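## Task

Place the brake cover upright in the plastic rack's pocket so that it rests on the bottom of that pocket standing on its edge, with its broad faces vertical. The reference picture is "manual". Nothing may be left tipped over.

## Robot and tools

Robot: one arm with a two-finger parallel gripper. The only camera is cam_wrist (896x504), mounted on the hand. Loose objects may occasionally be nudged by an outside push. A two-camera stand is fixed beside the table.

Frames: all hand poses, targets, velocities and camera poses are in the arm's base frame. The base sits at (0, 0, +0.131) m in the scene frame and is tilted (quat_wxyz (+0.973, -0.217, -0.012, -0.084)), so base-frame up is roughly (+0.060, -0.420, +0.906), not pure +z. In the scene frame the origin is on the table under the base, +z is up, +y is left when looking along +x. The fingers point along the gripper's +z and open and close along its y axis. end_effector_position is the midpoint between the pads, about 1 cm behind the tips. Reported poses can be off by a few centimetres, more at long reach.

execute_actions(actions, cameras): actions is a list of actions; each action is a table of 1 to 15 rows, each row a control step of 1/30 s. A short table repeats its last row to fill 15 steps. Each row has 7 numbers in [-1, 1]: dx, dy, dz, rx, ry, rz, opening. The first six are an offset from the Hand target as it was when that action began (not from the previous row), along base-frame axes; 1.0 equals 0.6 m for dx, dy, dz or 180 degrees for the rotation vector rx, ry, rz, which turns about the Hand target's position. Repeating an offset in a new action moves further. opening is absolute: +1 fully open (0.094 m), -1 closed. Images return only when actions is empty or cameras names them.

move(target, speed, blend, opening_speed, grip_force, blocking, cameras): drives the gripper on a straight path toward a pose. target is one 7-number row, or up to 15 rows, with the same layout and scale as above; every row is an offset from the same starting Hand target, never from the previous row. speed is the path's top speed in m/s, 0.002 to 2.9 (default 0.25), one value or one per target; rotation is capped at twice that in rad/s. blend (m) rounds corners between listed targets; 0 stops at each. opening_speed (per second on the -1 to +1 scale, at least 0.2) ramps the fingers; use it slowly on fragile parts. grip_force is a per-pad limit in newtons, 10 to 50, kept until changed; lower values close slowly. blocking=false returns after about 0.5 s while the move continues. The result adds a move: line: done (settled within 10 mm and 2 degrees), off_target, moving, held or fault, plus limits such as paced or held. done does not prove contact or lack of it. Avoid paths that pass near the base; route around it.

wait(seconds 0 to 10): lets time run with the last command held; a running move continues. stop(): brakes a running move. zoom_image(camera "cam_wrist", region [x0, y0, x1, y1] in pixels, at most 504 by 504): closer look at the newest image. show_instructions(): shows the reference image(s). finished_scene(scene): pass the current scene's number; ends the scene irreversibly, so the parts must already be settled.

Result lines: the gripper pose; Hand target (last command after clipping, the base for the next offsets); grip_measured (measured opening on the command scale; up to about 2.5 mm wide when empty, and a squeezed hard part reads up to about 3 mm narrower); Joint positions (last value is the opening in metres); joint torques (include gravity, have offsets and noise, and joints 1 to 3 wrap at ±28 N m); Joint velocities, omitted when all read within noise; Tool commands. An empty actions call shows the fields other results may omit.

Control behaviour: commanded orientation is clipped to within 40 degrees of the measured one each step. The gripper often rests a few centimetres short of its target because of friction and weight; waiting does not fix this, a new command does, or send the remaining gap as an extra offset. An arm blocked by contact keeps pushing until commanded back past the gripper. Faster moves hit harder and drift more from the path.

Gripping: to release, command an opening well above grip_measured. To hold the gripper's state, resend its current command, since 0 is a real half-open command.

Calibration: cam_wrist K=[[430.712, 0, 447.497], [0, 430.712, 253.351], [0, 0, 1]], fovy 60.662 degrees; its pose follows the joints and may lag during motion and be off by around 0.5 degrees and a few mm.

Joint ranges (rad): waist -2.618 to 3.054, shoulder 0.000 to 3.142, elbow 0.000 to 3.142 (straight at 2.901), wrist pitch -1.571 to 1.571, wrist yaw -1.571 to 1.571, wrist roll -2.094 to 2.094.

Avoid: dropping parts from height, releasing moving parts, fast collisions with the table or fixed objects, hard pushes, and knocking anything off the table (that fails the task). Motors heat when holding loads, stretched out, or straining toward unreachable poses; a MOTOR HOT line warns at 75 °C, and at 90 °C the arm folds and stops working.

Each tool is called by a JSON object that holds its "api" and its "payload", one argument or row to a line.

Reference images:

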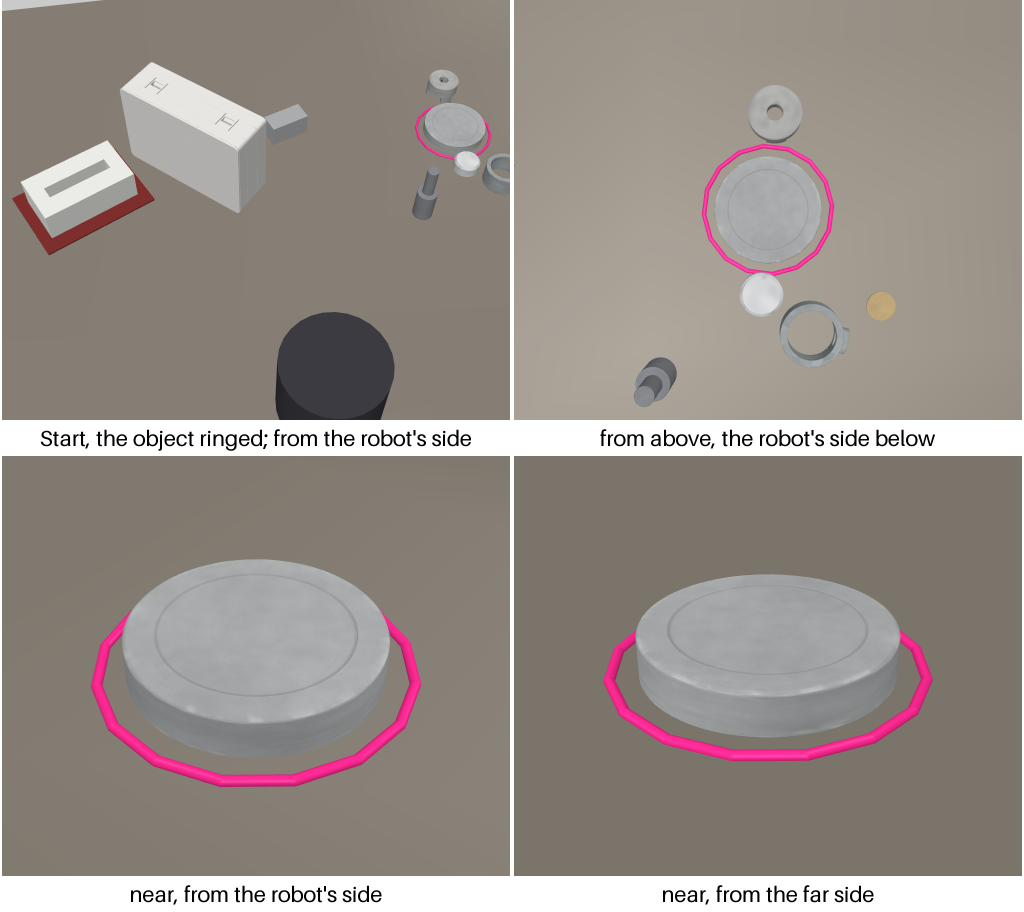

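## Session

{"api": "execute_actions", "payload": {
  "actions": []
}}

Scene clock: 0.00 s.
end_effector_position=(+0.3491, +0.0695, +0.1208) grip_measured=+1.000 end_effector_quat_wxyz=(+0.054, +0.053, +0.986, +0.149)
Joint positions: [0.05 1.745 1.438 -1.12 -0.286 0.178 0.094]
Joint velocities: within noise
Joint torques (N m): no reading
Heat: 34 °C.
Hand target: +0.3519, +0.0663, +0.1247; +0.063, +0.056, +0.985, +0.148
Tool commands: gripper/opening=+1.0
camera_calibration:
cam_wrist: T_world_to_cam=[[-0.0792541, -0.95323, -0.291671, 0.126445], [-0.870686, -0.0762818, 0.485889, 0.252328], [-0.485413, 0.292462, -0.823918, 0.371597], [0, 0, 0, 1]] pos_world=[0.410098, 0.0311013, 0.220442]

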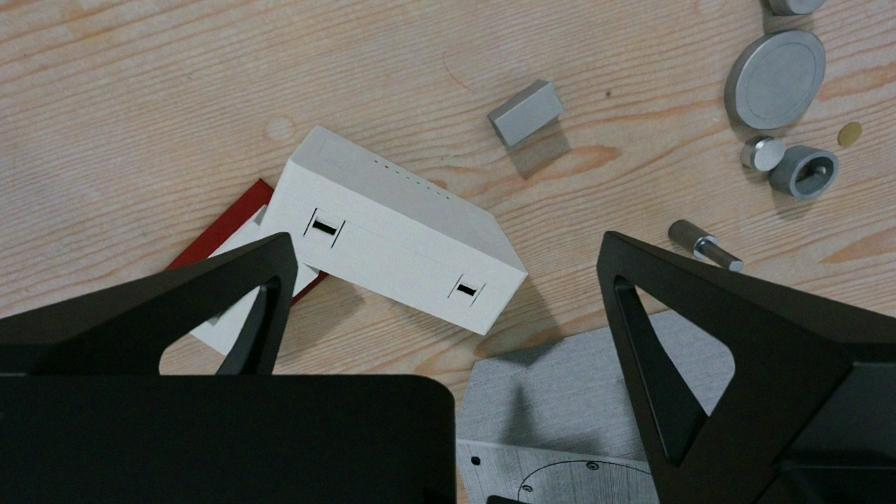

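{"api": "move", "payload": {
  "target": [-0.297,0.151,0.0585,0.08,-0.1756,0.158,1],
  "speed": 0.4,
  "cameras": ["all"]
}}

{"api": "zoom_image", "payload": {
  "camera": "cam_wrist",
  "region": [300, 40, 620, 260]
}}

Scene clock: 67.67 s.
end_effector_position=(+0.1721, +0.1561, +0.1604) grip_measured=+1.000 end_effector_quat_wxyz=(+0.274, -0.220, +0.891, +0.287)
Joint positions: [0.367 0.722 0.661 -0.82 -0.479 0.057 0.094]
Joint torques (N m): [0.14 -1.16 5.64 0.92 0.11 0.05]
Heat: 38 °C.
Hand target: +0.1736, +0.1569, +0.1598; +0.280, -0.219, +0.889, +0.287
Off the commanded pose: 0.002 m, 1 deg.
move: done
camera_calibration:
cam_wrist: T_world_to_cam=[[0.554331, -0.740802, -0.37938, 0.0783455], [-0.819541, -0.565328, -0.0935776, 0.246078], [-0.145151, 0.36279, -0.920497, 0.238918], [0, 0, 0, 1]] pos_world=[0.192921, 0.110476, 0.272674]

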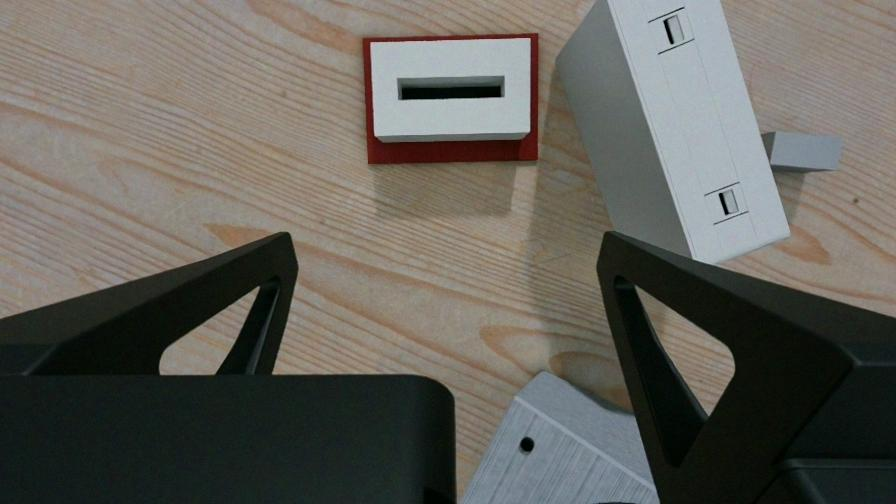

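Scaled by 1.575 from the camera's 896x504 image, which has a finer 1280x720 frame.

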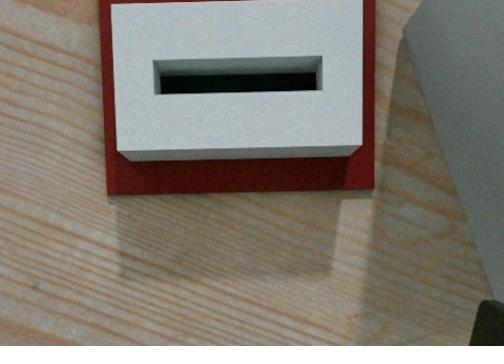

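{"api": "move", "payload": {
  "target": [0.3143,-0.5233,-0.374,-0.0699,0.1971,-0.0537,1],
  "speed": 0.45,
  "cameras": ["all"]
}}

Scene clock: 116.10 s.
end_effector_position=(+0.3643, -0.1535, -0.0613) grip_measured=+1.000 end_effector_quat_wxyz=(-0.001, -0.078, +0.974, +0.212)
Joint positions: [-0.554 2.475 1.777 -1.139 -0.34 -0.76 0.094]
Joint torques (N m): [-4.79 -9.11 7.68 -0.13 0.04 -0.11]
Heat: 33 °C.
Hand target: +0.3621, -0.1572, -0.0647; -0.006, -0.075, +0.973, +0.218
Off the commanded pose: 0.005 m, 1 deg.
move: done
camera_calibration:
cam_wrist: T_world_to_cam=[[0.161878, -0.899302, -0.406266, -0.22462], [-0.776083, -0.370303, 0.510461, 0.258916], [-0.6095, 0.232664, -0.757877, 0.334165], [0, 0, 0, 1]] pos_world=[0.440975, -0.183872, 0.0298345]

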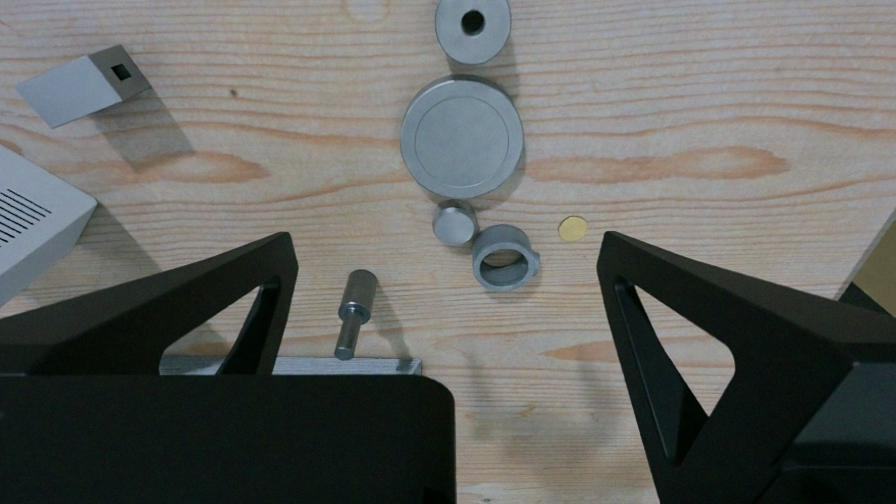

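{"api": "move", "payload": {
  "target": [0.0335,0.061,-0.1304,-0.022,0.124,0.059,1],
  "cameras": ["cam_wrist"]
}}

Scene clock: 178.73 s.
end_effector_position=(+0.3852, -0.1204, -0.1392) grip_measured=+1.000 end_effector_quat_wxyz=(-0.186, -0.125, +0.958, +0.181)
Joint positions: [-0.366 3.025 2.498 -1.552 -0.136 -0.662 0.094]
Joint torques (N m): [-5.08 -11.58 7.02 -0.66 0.23 0.06]
Heat: 40 °C.
Hand target: +0.3822, -0.1207, -0.1430; -0.216, -0.121, +0.949, +0.194
Off the commanded pose: 0.005 m, 4 deg.
joint sent to its limit — joint 4 (wrist pitch), lower limit. The joint targets are off in orientation, not in position.
move: off_target
camera_calibration:
cam_wrist: T_world_to_cam=[[0.185134, -0.902424, -0.389046, -0.236967], [-0.488456, -0.428025, 0.760399, 0.244306], [-0.852723, 0.0492556, -0.520036, 0.384967], [0, 0, 0, 1]] pos_world=[0.491474, -0.128237, -0.0777641]

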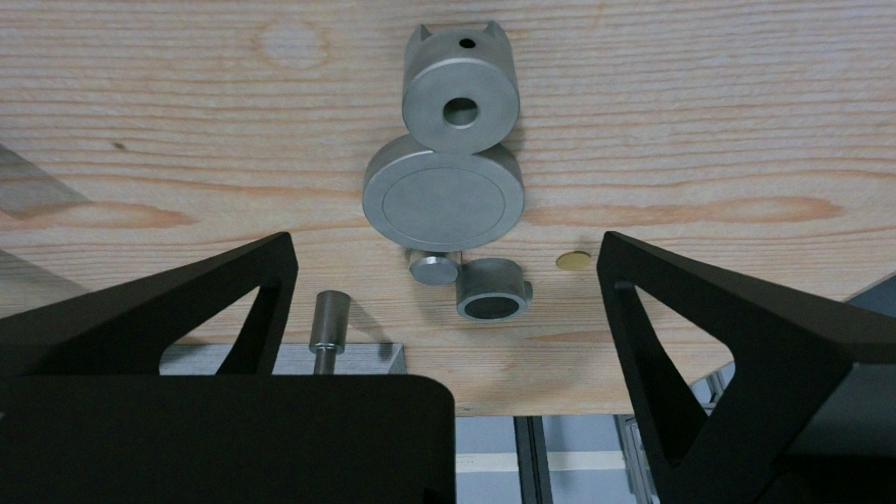

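{"api": "move", "payload": {
  "target": [-0.0537,0.04,-0.104,0,0,0,1],
  "cameras": ["cam_wrist"],
  "speed": 0.12
}}

Scene clock: 199.03 s.
end_effector_position=(+0.3512, -0.1009, -0.1915) grip_measured=+1.000 end_effector_quat_wxyz=(-0.218, -0.122, +0.949, +0.192)
Joint positions: [-0.349 3.044 2.274 -1.378 -0.135 -0.646 0.094]
Joint torques (N m): [-4.38 -10.95 4.7 -0.33 0.11 0.05]
Heat: 43 °C.
Hand target: +0.3500, -0.0966, -0.2054; -0.216, -0.121, +0.949, +0.194
Off the commanded pose: 0.015 m, 0 deg.
move: off_target
camera_calibration:
cam_wrist: T_world_to_cam=[[0.160612, -0.895371, -0.415349, -0.22906], [-0.433227, -0.442061, 0.785428, 0.259679], [-0.886859, 0.0537909, -0.458899, 0.351932], [0, 0, 0, 1]] pos_world=[0.461403, -0.10923, -0.137598]

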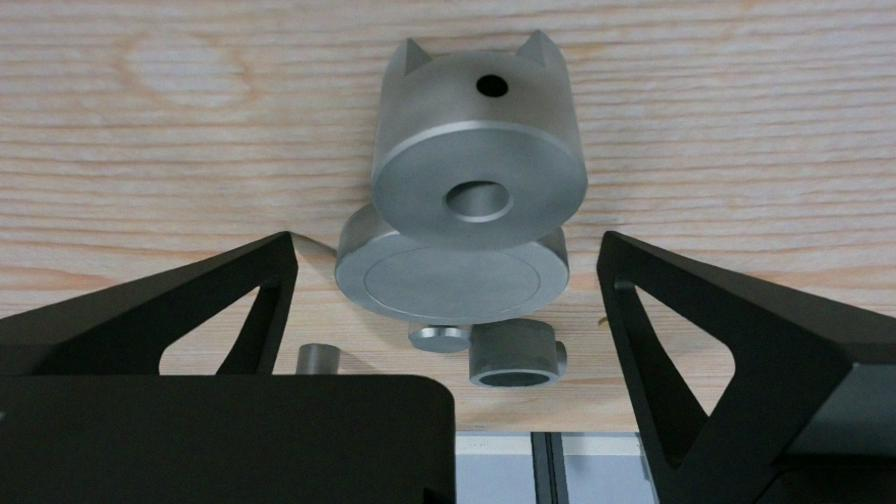

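{"api": "move", "payload": {
  "target": [-0.003,0.0084,-0.0185,0,0,0,1],
  "cameras": ["cam_wrist"]
}}

Scene clock: 208.30 s.
end_effector_position=(+0.3515, -0.1007, -0.1926) grip_measured=+1.000 end_effector_quat_wxyz=(-0.218, -0.120, +0.950, +0.191)
Joint positions: [-0.348 3.044 2.271 -1.372 -0.135 -0.639 0.094]
Joint torques (N m): [-3.81 -9.92 3.75 -0.12 0.08 0.05]
Heat: 41 °C.
Hand target: +0.3481, -0.0915, -0.2165; -0.216, -0.121, +0.949, +0.194
Off the commanded pose: 0.026 m, 0 deg.
move: off_target
camera_calibration:
cam_wrist: T_world_to_cam=[[0.156816, -0.897772, -0.411599, -0.227578], [-0.435886, -0.436884, 0.786852, 0.262498], [-0.886235, 0.0560189, -0.459837, 0.351478], [0, 0, 0, 1]] pos_world=[0.461599, -0.109322, -0.138595]

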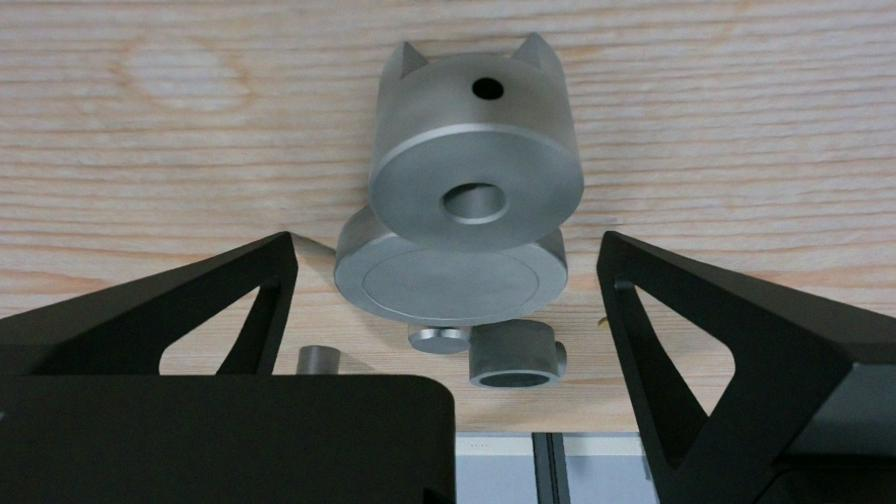

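{"api": "move", "payload": {
  "target": [
    [-0.006,-0.01,0.021,0,0,0,1],
    [-0.006,-0.01,0.021,0,0,0,0.18]
  ],
  "cameras": ["cam_wrist"],
  "opening_speed": 0.5
}}

Scene clock: 222.57 s.
end_effector_position=(+0.3434, -0.1004, -0.1928) grip_measured=+0.497 end_effector_quat_wxyz=(-0.229, -0.121, +0.947, +0.189)
Joint positions: [-0.348 3.032 2.234 -1.365 -0.121 -0.639 0.07]
Joint torques (N m): [-4.86 -11.85 3.59 -0.27 0.04 -0.07]
Heat: 40 °C.
Hand target: +0.3445, -0.0976, -0.2039; -0.216, -0.121, +0.949, +0.194
Off the commanded pose: 0.012 m, 2 deg.
move: off_target; target 2's new opening was sent with the hand 0.012 m and 1 deg from that target
camera_calibration:
cam_wrist: T_world_to_cam=[[0.154441, -0.898546, -0.410809, -0.22521], [-0.415671, -0.436301, 0.798034, 0.254573], [-0.896306, 0.047512, -0.440882, 0.350534], [0, 0, 0, 1]] pos_world=[0.454786, -0.107946, -0.141132]

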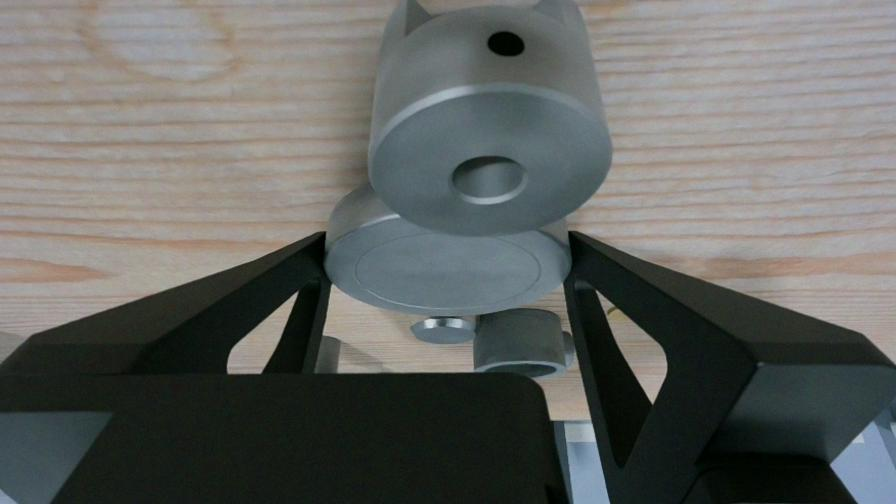

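{"api": "move", "payload": {
  "target": [0.014,-0.1,0.215,0,0,0,0.18],
  "cameras": ["cam_wrist"],
  "speed": 0.15
}}

Scene clock: 232.07 s.
end_effector_position=(+0.3580, -0.1501, -0.0849) grip_measured=+0.496 end_effector_quat_wxyz=(-0.188, -0.124, +0.958, +0.175)
Joint positions: [-0.441 2.805 2.271 -1.55 -0.089 -0.723 0.07]
Joint torques (N m): [-6.12 -13.89 4.83 -0.65 0.27 -0.1]
Heat: 40 °C.
Hand target: +0.3529, -0.1575, -0.0749; -0.216, -0.121, +0.949, +0.194
Off the commanded pose: 0.013 m, 4 deg.
joint sent to its limit — joint 4 (wrist pitch), lower limit. The joint targets are off in orientation, not in position.
move: off_target
camera_calibration:
cam_wrist: T_world_to_cam=[[0.184496, -0.906812, -0.379017, -0.237105], [-0.486336, -0.419347, 0.766567, 0.177987], [-0.854072, 0.0429013, -0.518382, 0.391144], [0, 0, 0, 1]] pos_world=[0.464372, -0.157152, -0.0235441]

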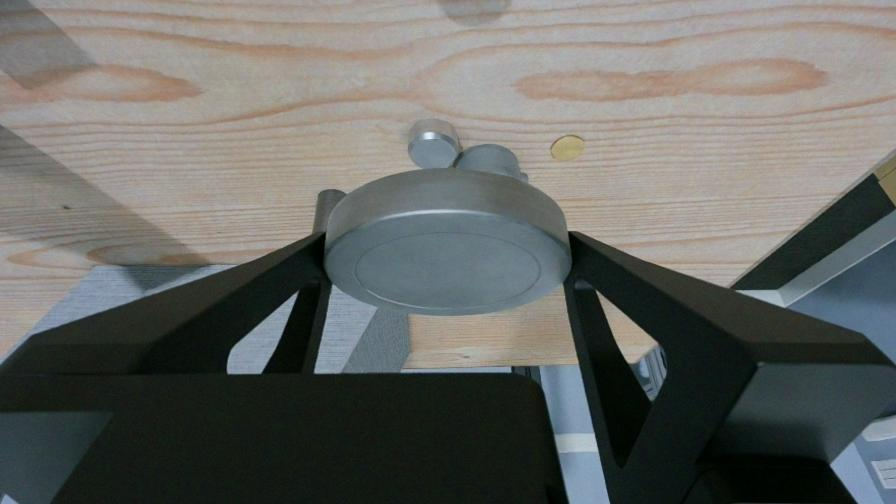

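{"api": "move", "payload": {
  "target": [
    [-0.03,0.255,0.231,0.0778,-0.4384,-0.2086,0.18],
    [-0.18,0.5805,0.355,0.1886,-0.459,-0.1041,0.18]
  ],
  "cameras": ["cam_wrist"],
  "speed": 0.35,
  "blend": [0.05,0]
}}

Scene clock: 276.00 s.
end_effector_position=(+0.2398, +0.1896, +0.1254) grip_measured=+0.496 end_effector_quat_wxyz=(+0.512, -0.135, +0.777, +0.340)
Joint positions: [0.544 0.874 0.074 0.548 -0.207 0.362 0.07]
Joint torques (N m): [-0.17 -2.29 7.9 1.19 0.38 0.07]
Heat: 50 °C.
Hand target: +0.2449, +0.1909, +0.1380; +0.524, -0.128, +0.770, +0.342
Off the commanded pose: 0.014 m, 2 deg.
move: off_target
camera_calibration:
cam_wrist: T_world_to_cam=[[0.556342, -0.738969, -0.380011, 0.0515784], [-0.768558, -0.283741, -0.573419, 0.311764], [0.315914, 0.611078, -0.725798, 0.0223476], [0, 0, 0, 1]] pos_world=[0.203854, 0.112919, 0.214592]

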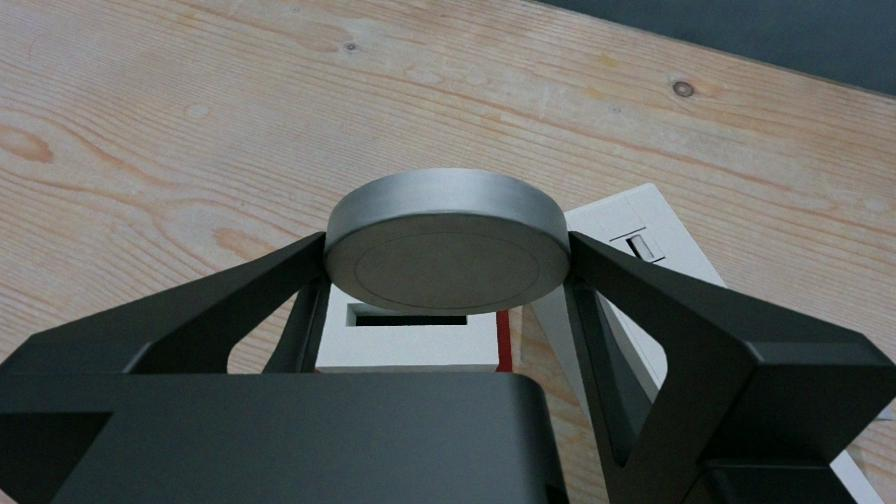

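{"api": "move", "payload": {
  "target": [-0.0027,0.1137,-0.122,0.0053,-0.007,-0.0036,0.18],
  "cameras": ["cam_wrist"],
  "speed": 0.2
}}

Scene clock: 344.53 s.
end_effector_position=(+0.2413, +0.2582, +0.0619) grip_measured=+0.496 end_effector_quat_wxyz=(+0.523, -0.130, +0.771, +0.340)
Joint positions: [0.888 1.88 0.108 1.545 0.141 0.442 0.07]
Joint torques (N m): [-1.13 -4.48 1.32 1.54 0.45 0]
Heat: 35 °C.
Hand target: +0.2434, +0.2590, +0.0648; +0.535, -0.123, +0.762, +0.344
Off the commanded pose: 0.004 m, 2 deg.
joint sent to its limit — joint 4 (wrist pitch), upper limit. The joint targets still meet the commanded pose.
move: done
camera_calibration:
cam_wrist: T_world_to_cam=[[0.554033, -0.742103, -0.377268, 0.078574], [-0.760713, -0.267201, -0.59154, 0.290981], [0.338177, 0.614725, -0.712566, -0.073334], [0, 0, 0, 1]] pos_world=[0.202621, 0.181141, 0.149515]

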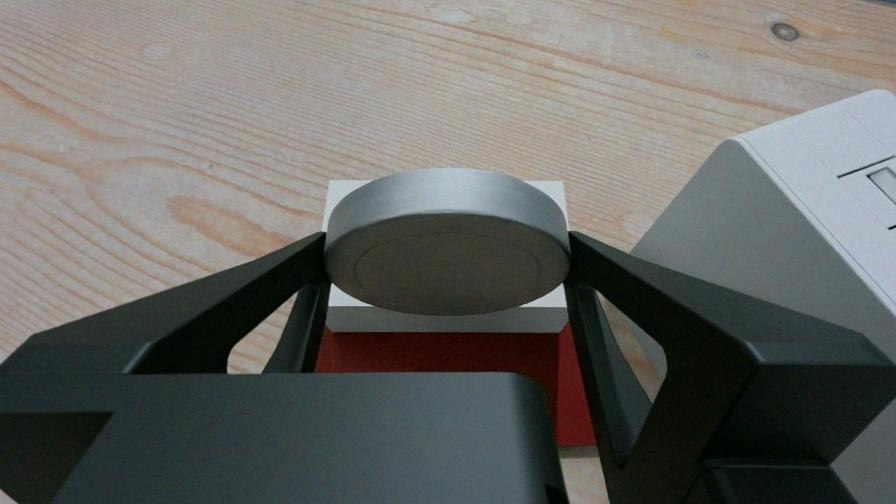

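{"api": "zoom_image", "payload": {
  "camera": "cam_wrist",
  "region": [280, 150, 620, 380]
}}

Scaled by 1.482 from the camera's 896x504 image, which has a finer 1280x720 frame.

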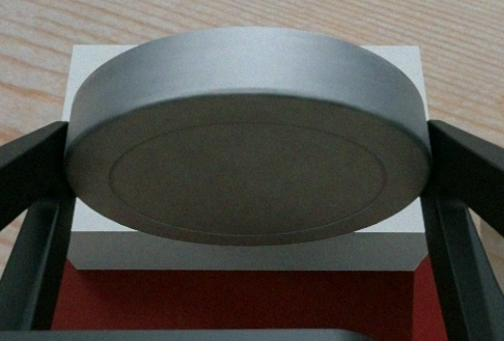

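{"api": "move", "payload": {
  "target": [-0.074,-0.062,0.0127,0,0,0,0.18],
  "cameras": ["cam_wrist"]
}}

Scene clock: 410.17 s.
end_effector_position=(+0.1970, +0.2271, +0.0715) grip_measured=+0.496 end_effector_quat_wxyz=(+0.492, -0.126, +0.808, +0.298)
Joint positions: [1.046 1.216 0.001 0.851 0.326 0.512 0.07]
Joint torques (N m): [-1.44 -4.27 3.15 1.04 0.4 0.04]
Heat: 34 °C.
Hand target: +0.1989, +0.2219, +0.0725; +0.535, -0.123, +0.762, +0.344
Off the commanded pose: 0.006 m, 9 deg.
joint sent to its limit — joint 3 (elbow), lower limit, where the elbow is as bent as it goes. The joint targets are off in orientation, not in position.
move: off_target
camera_calibration:
cam_wrist: T_world_to_cam=[[0.495703, -0.795929, -0.347528, 0.10516], [-0.814357, -0.286904, -0.504489, 0.263426], [0.301831, 0.533088, -0.790389, -0.00105881], [0, 0, 0, 1]] pos_world=[0.162714, 0.159842, 0.168605]

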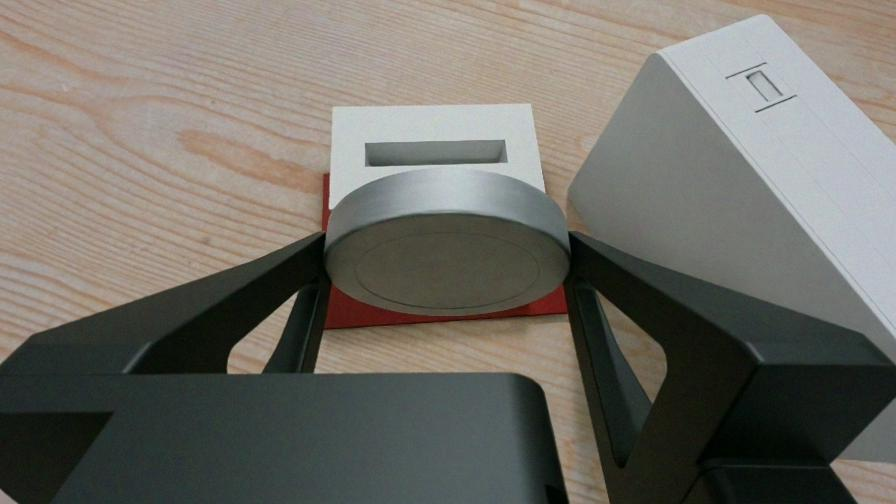

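{"api": "move", "payload": {
  "target": [0.1128,0.0835,-0.0055,0,0,0,0.18],
  "cameras": ["cam_wrist"]
}}

Scene clock: 433.00 s.
end_effector_position=(+0.2596, +0.2745, +0.0661) grip_measured=+0.496 end_effector_quat_wxyz=(+0.523, -0.129, +0.767, +0.347)
Joint positions: [0.861 1.888 0.2 1.474 0.107 0.442 0.07]
Joint torques (N m): [-3.06 -4.83 2 1.55 0.31 -0.11]
Heat: 33 °C.
Hand target: +0.2665, +0.2719, +0.0691; +0.535, -0.123, +0.762, +0.344
Off the commanded pose: 0.008 m, 2 deg.
move: done
camera_calibration:
cam_wrist: T_world_to_cam=[[0.55998, -0.732433, -0.387252, 0.0784785], [-0.757451, -0.263203, -0.597489, 0.310146], [0.335694, 0.627907, -0.70217, -0.0901076], [0, 0, 0, 1]] pos_world=[0.221222, 0.195691, 0.152429]

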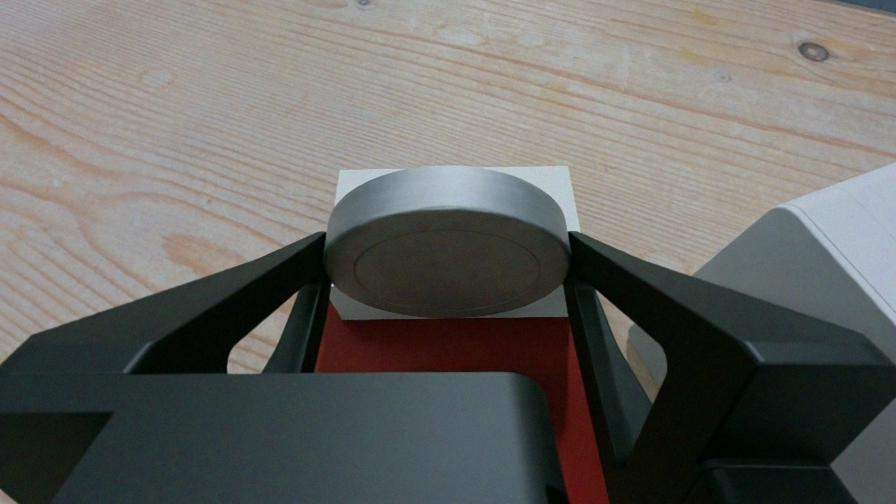

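{"api": "move", "payload": {
  "target": [-0.0223,-0.0527,0.069,0,0,0,0.18],
  "cameras": ["cam_wrist"]
}}

Scene clock: 446.77 s.
end_effector_position=(+0.2483, +0.2439, +0.1041) grip_measured=+0.496 end_effector_quat_wxyz=(+0.525, -0.128, +0.766, +0.348)
Joint positions: [0.797 1.449 0.112 1.128 0.045 0.43 0.07]
Joint torques (N m): [-2.44 -5.85 3.55 1.22 0.32 -0.11]
Heat: 32 °C.
Hand target: +0.2532, +0.2402, +0.1105; +0.535, -0.123, +0.762, +0.344
Off the commanded pose: 0.009 m, 1 deg.
move: done
camera_calibration:
cam_wrist: T_world_to_cam=[[0.559473, -0.73202, -0.388763, 0.0773057], [-0.756852, -0.259988, -0.599651, 0.315483], [0.337883, 0.629724, -0.699487, -0.0417451], [0, 0, 0, 1]] pos_world=[0.209629, 0.164899, 0.190033]

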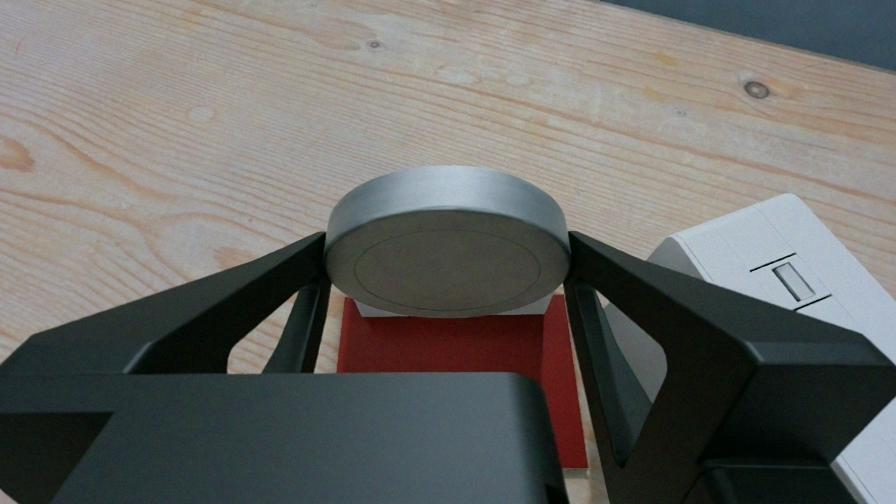

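{"api": "move", "payload": {
  "target": [-0.077,-0.045,0.01,0,0,0,0.18],
  "cameras": ["cam_wrist"]
}}

Scene clock: 459.17 s.
end_effector_position=(+0.2080, +0.2172, +0.1175) grip_measured=+0.496 end_effector_quat_wxyz=(+0.526, -0.131, +0.768, +0.341)
Joint positions: [0.888 0.913 0.005 0.69 0.14 0.436 0.07]
Joint torques (N m): [-0.08 -3.1 4.55 1.21 0.44 0.07]
Heat: 33 °C.
Hand target: +0.2070, +0.2133, +0.1166; +0.535, -0.123, +0.762, +0.344
Off the commanded pose: 0.004 m, 2 deg.
joint sent to its limit — joint 3 (elbow), lower limit, where the elbow is as bent as it goes. The joint targets still meet the commanded pose.
move: done
camera_calibration:
cam_wrist: T_world_to_cam=[[0.558791, -0.739979, -0.374412, 0.0856963], [-0.754688, -0.266572, -0.599488, 0.286977], [0.3438, 0.617553, -0.707411, 0.000424337], [0, 0, 0, 1]] pos_world=[0.168546, 0.139651, 0.204425]

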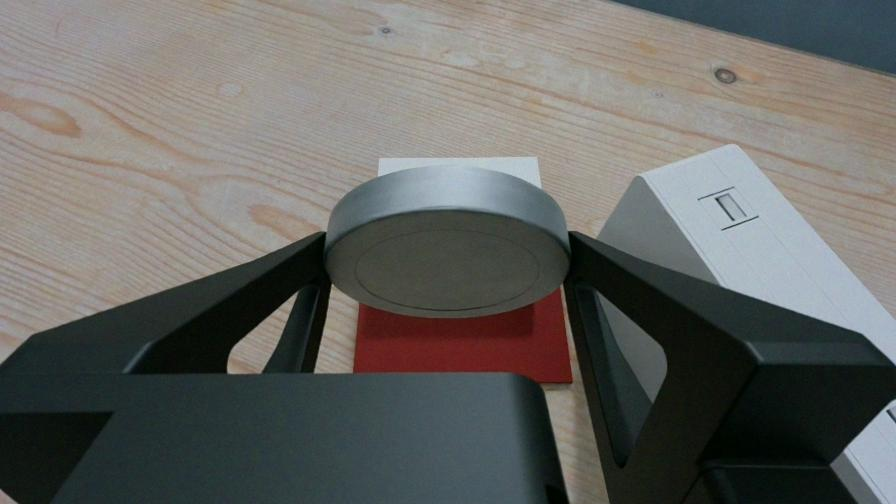

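{"api": "move", "payload": {
  "target": [0,0,0,-0.0436,0.0577,0.029,0.18],
  "cameras": ["cam_wrist"]
}}

Scene clock: 468.10 s.
end_effector_position=(+0.2006, +0.2135, +0.1067) grip_measured=+0.496 end_effector_quat_wxyz=(+0.427, -0.165, +0.827, +0.327)
Joint positions: [0.766 0.768 0.164 0.168 -0.077 0.42 0.07]
Joint torques (N m): [-1.37 -1.57 8.14 1.05 0.26 -0.11]
Heat: 32 °C.
Hand target: +0.2069, +0.2133, +0.1165; +0.438, -0.162, +0.823, +0.324
Off the commanded pose: 0.012 m, 1 deg.
move: off_target
camera_calibration:
cam_wrist: T_world_to_cam=[[0.553759, -0.736801, -0.38791, 0.0849109], [-0.819583, -0.400004, -0.410219, 0.295297], [0.147084, 0.545087, -0.825376, 0.0650322], [0, 0, 0, 1]] pos_world=[0.185435, 0.145234, 0.20775]

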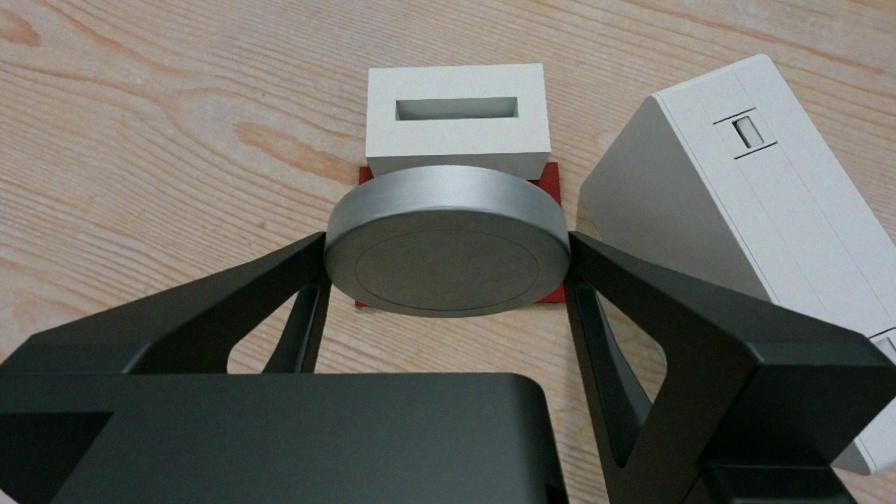

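{"api": "move", "payload": {
  "target": [0.149,0.103,-0.007,0.0441,-0.0614,-0.021,0.18],
  "cameras": ["cam_wrist"]
}}

Scene clock: 506.20 s.
end_effector_position=(+0.2874, +0.2779, +0.1069) grip_measured=+0.496 end_effector_quat_wxyz=(+0.520, -0.143, +0.764, +0.355)
Joint positions: [0.752 1.634 0.31 1.115 -0.031 0.407 0.07]
Joint torques (N m): [-2.86 -4.86 4.26 1.53 0.4 -0.11]
Heat: 31 °C.
Hand target: +0.2964, +0.2750, +0.1124; +0.536, -0.135, +0.757, +0.349
Off the commanded pose: 0.011 m, 2 deg.
move: off_target
camera_calibration:
cam_wrist: T_world_to_cam=[[0.585844, -0.714155, -0.383105, 0.0682516], [-0.745076, -0.288654, -0.601283, 0.360322], [0.318824, 0.637701, -0.701206, -0.0709786], [0, 0, 0, 1]] pos_world=[0.251112, 0.198014, 0.193032]

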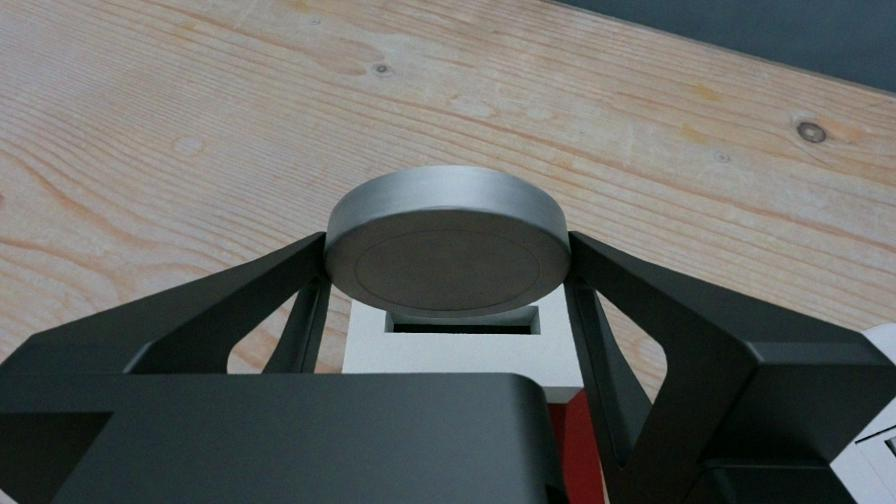

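{"api": "move", "payload": {
  "target": [0.0043,0.0184,-0.0507,0,0,0,0.18],
  "cameras": ["cam_wrist"],
  "speed": 0.15
}}

Scene clock: 525.63 s.
end_effector_position=(+0.2956, +0.2841, +0.0789) grip_measured=+0.496 end_effector_quat_wxyz=(+0.525, -0.138, +0.763, +0.350)
Joint positions: [0.761 1.855 0.327 1.322 -0.005 0.407 0.07]
Joint torques (N m): [-1.72 -5.23 3.19 1.54 0.4 -0.06]
Heat: 32 °C.
Hand target: +0.2990, +0.2861, +0.0820; +0.536, -0.135, +0.757, +0.349
Off the commanded pose: 0.005 m, 1 deg.
move: done
camera_calibration:
cam_wrist: T_world_to_cam=[[0.57664, -0.724022, -0.378522, 0.062292], [-0.745377, -0.27652, -0.606589, 0.348542], [0.334515, 0.631925, -0.699121, -0.100358], [0, 0, 0, 1]] pos_world=[0.257446, 0.204899, 0.164838]

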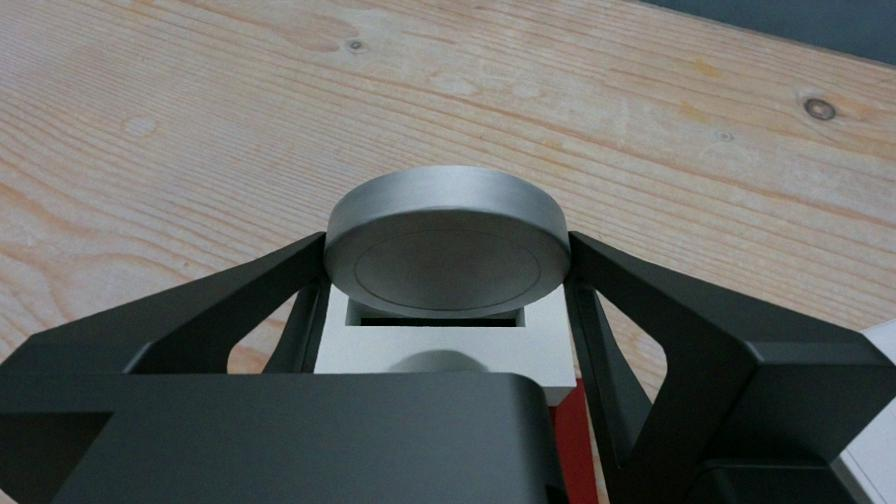

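{"api": "move", "payload": {
  "target": [-0.0033,0.016,-0.0163,0,0,0,0.18],
  "cameras": ["cam_wrist"],
  "speed": 0.08
}}

Scene clock: 550.47 s.
end_effector_position=(+0.2942, +0.2938, +0.0695) grip_measured=+0.496 end_effector_quat_wxyz=(+0.527, -0.140, +0.763, +0.348)
Joint positions: [0.794 1.929 0.349 1.375 0.028 0.407 0.07]
Joint torques (N m): [-1.74 -5.56 2.82 1.52 0.4 -0.01]
Heat: 33 °C.
Hand target: +0.2971, +0.2957, +0.0723; +0.536, -0.135, +0.757, +0.349
Off the commanded pose: 0.004 m, 1 deg.
move: done
camera_calibration:
cam_wrist: T_world_to_cam=[[0.579286, -0.725101, -0.372366, 0.0656316], [-0.74206, -0.280082, -0.609017, 0.344626], [0.337306, 0.629113, -0.700316, -0.112497], [0, 0, 0, 1]] pos_world=[0.25566, 0.214886, 0.155539]

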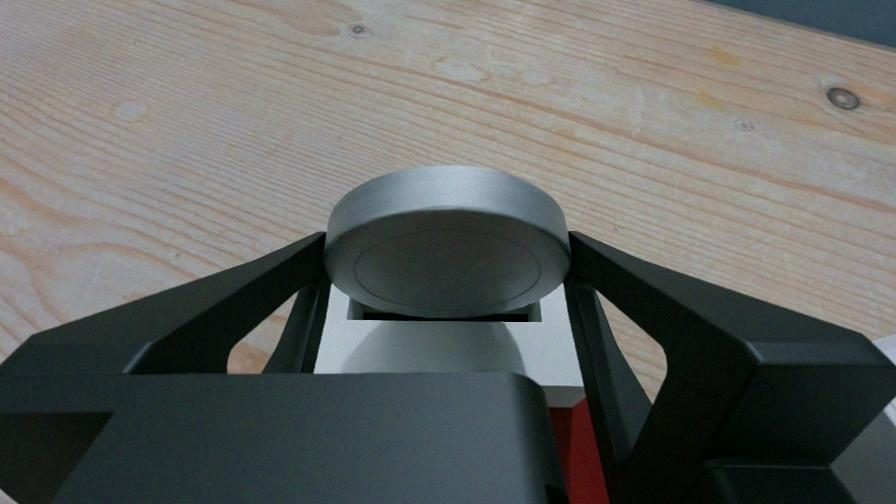

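{"api": "move", "payload": {
  "target": [-0.0038,0.026,-0.052,0,0,0,0.18],
  "cameras": ["cam_wrist"],
  "speed": 0.05
}}

Scene clock: 565.10 s.
end_effector_position=(+0.2953, +0.3094, +0.0443) grip_measured=+0.496 end_effector_quat_wxyz=(+0.536, -0.139, +0.757, +0.347)
Joint positions: [0.842 2.134 0.405 1.544 0.084 0.409 0.07]
Joint torques (N m): [-1.76 -5.79 1.74 1.43 0.35 0.06]
Heat: 32 °C.
Hand target: +0.2948, +0.3113, +0.0411; +0.536, -0.135, +0.757, +0.349
Off the commanded pose: 0.004 m, 0 deg.
move: done
camera_calibration:
cam_wrist: T_world_to_cam=[[0.580686, -0.726944, -0.366546, 0.0669114], [-0.732108, -0.269322, -0.625686, 0.329016], [0.35612, 0.631678, -0.688593, -0.147147], [0, 0, 0, 1]] pos_world=[0.254422, 0.230201, 0.129062]

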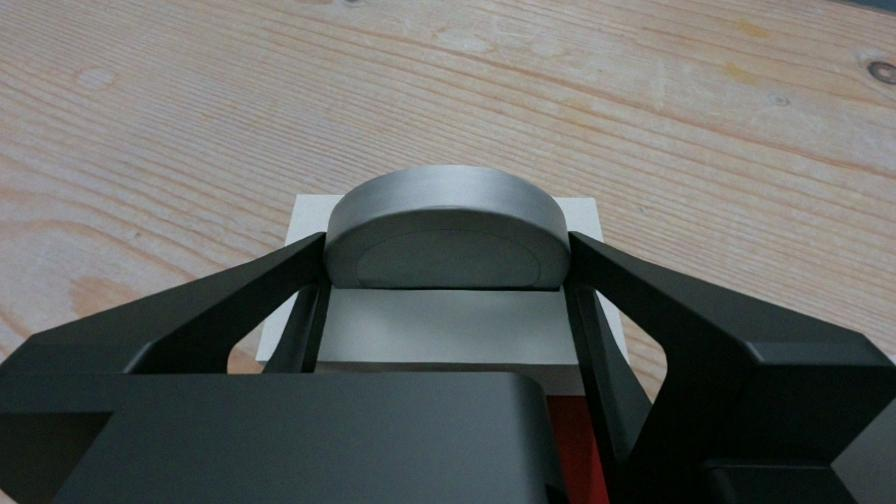

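{"api": "move", "payload": {
  "target": [-0.002,0.014,-0.03,0,0,0,0.18],
  "cameras": ["cam_wrist"],
  "speed": 0.04
}}

Scene clock: 572.80 s.
end_effector_position=(+0.3002, +0.3159, +0.0436) grip_measured=+0.496 end_effector_quat_wxyz=(+0.549, -0.126, +0.750, +0.347)
Joint positions: [0.863 2.184 0.442 1.584 0.132 0.418 0.07]
Joint torques (N m): [-1.54 -4.38 1.58 1.21 0.15 0.03]
Heat: 32 °C.
Hand target: +0.2936, +0.3196, +0.0229; +0.536, -0.135, +0.757, +0.349
Off the commanded pose: 0.022 m, 2 deg.
joint read past its limit — joint 4 (wrist pitch), upper limit.
joint sent to its limit — joint 4 (wrist pitch), upper limit. The joint targets still meet the commanded pose.
move: off_target
camera_calibration:
cam_wrist: T_world_to_cam=[[0.567366, -0.734986, -0.371337, 0.0752517], [-0.727493, -0.236107, -0.644211, 0.322737], [0.385811, 0.635649, -0.668656, -0.164595], [0, 0, 0, 1]] pos_world=[0.255596, 0.236134, 0.125797]

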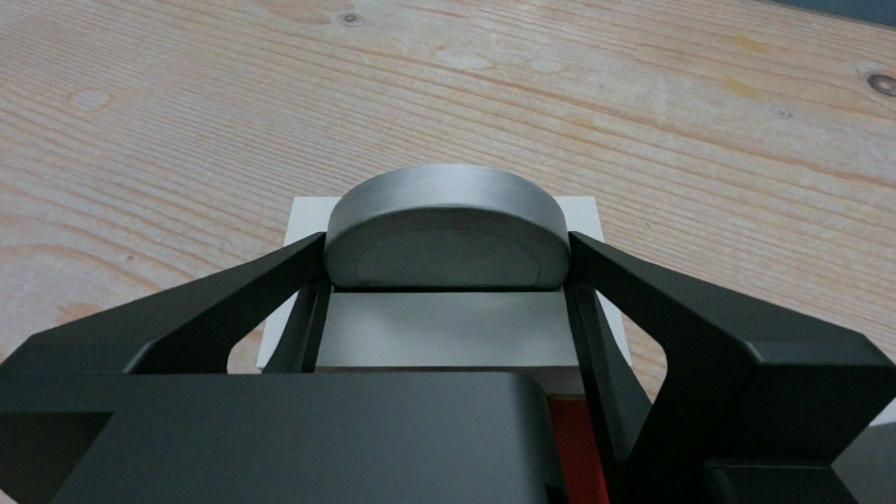

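{"api": "move", "payload": {
  "target": [
    [0.006,-0.007,0.024,0,0,0,0.18],
    [0.006,-0.007,0.024,0,0,0,0.75]
  ],
  "cameras": ["cam_wrist"],
  "opening_speed": 0.5
}}

Scene clock: 591.60 s.
end_effector_position=(+0.2975, +0.3184, +0.0437) grip_measured=+0.748 end_effector_quat_wxyz=(+0.545, -0.133, +0.749, +0.352)
Joint positions: [0.863 2.182 0.44 1.584 0.112 0.416 0.082]
Joint torques (N m): [-3.14 -7.56 0.72 1.12 0.15 0]
Heat: 32 °C.
Hand target: +0.2971, +0.3155, +0.0373; +0.536, -0.135, +0.757, +0.349
Off the commanded pose: 0.007 m, 2 deg.
joint read past its limit — joint 4 (wrist pitch), upper limit.
move: done
camera_calibration:
cam_wrist: T_world_to_cam=[[0.581687, -0.723066, -0.372581, 0.0706433], [-0.723353, -0.250334, -0.643501, 0.324792], [0.372023, 0.643824, -0.668648, -0.163506], [0, 0, 0, 1]] pos_world=[0.254675, 0.237656, 0.125996]

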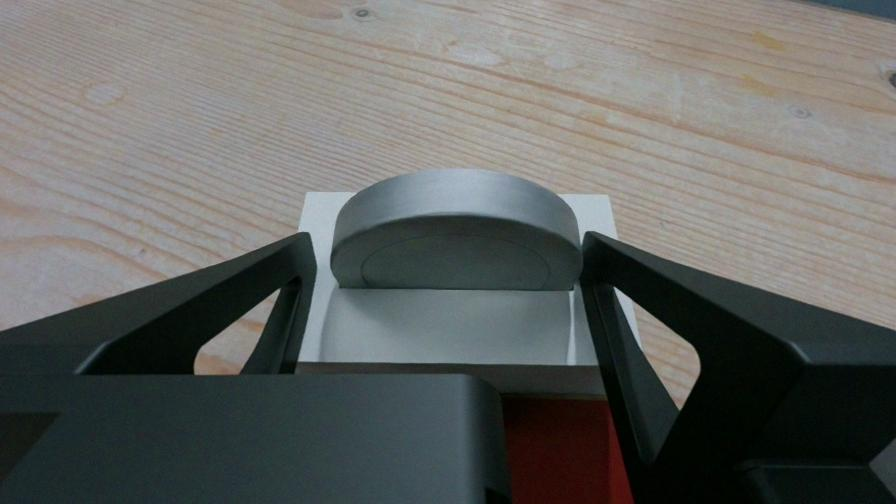

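{"api": "move", "payload": {
  "target": [
    [0,0,0,0,0,0,1],
    [-0.0775,-0.084,0.049,0,0,0,1]
  ],
  "cameras": ["cam_wrist"],
  "speed": 0.15
}}

Scene clock: 601.23 s.
end_effector_position=(+0.2509, +0.2661, +0.0647) grip_measured=+0.998 end_effector_quat_wxyz=(+0.532, -0.140, +0.760, +0.346)
Joint positions: [0.863 1.929 0.149 1.581 0.104 0.415 0.094]
Joint torques (N m): [-1.72 -6.95 0.64 1.21 0.32 0.04]
Heat: 32 °C.
Hand target: +0.2507, +0.2651, +0.0668; +0.536, -0.135, +0.757, +0.349
Off the commanded pose: 0.002 m, 1 deg.
joint read past its limit — joint 4 (wrist pitch), upper limit.
joint sent to its limit — joint 4 (wrist pitch), upper limit. The joint targets still meet the commanded pose.
move: done
camera_calibration:
cam_wrist: T_world_to_cam=[[0.578005, -0.729019, -0.366662, 0.0699792], [-0.737767, -0.274832, -0.616577, 0.299845], [0.348726, 0.626896, -0.6967, -0.0863907], [0, 0, 0, 1]] pos_world=[0.210894, 0.187581, 0.150348]

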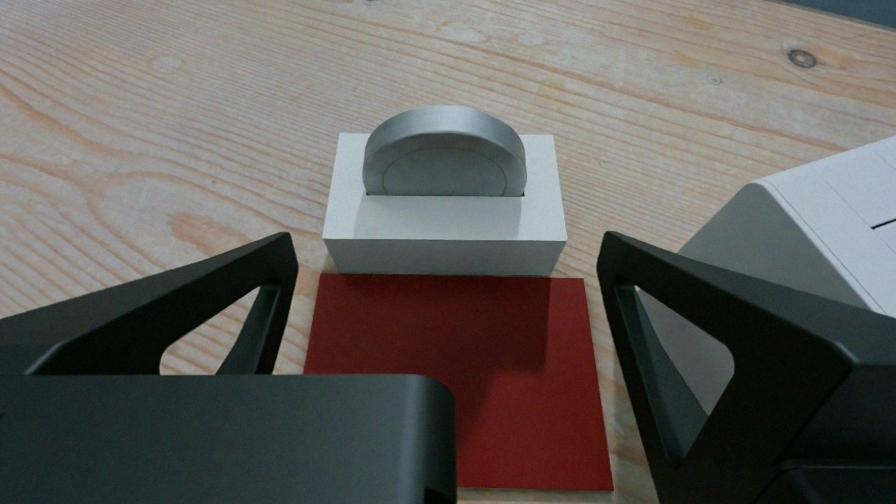

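Disc is standing in the slot and free.

{"api": "finished_scene", "payload": {
  "scene": 2
}}

The scene is finished: the task was done.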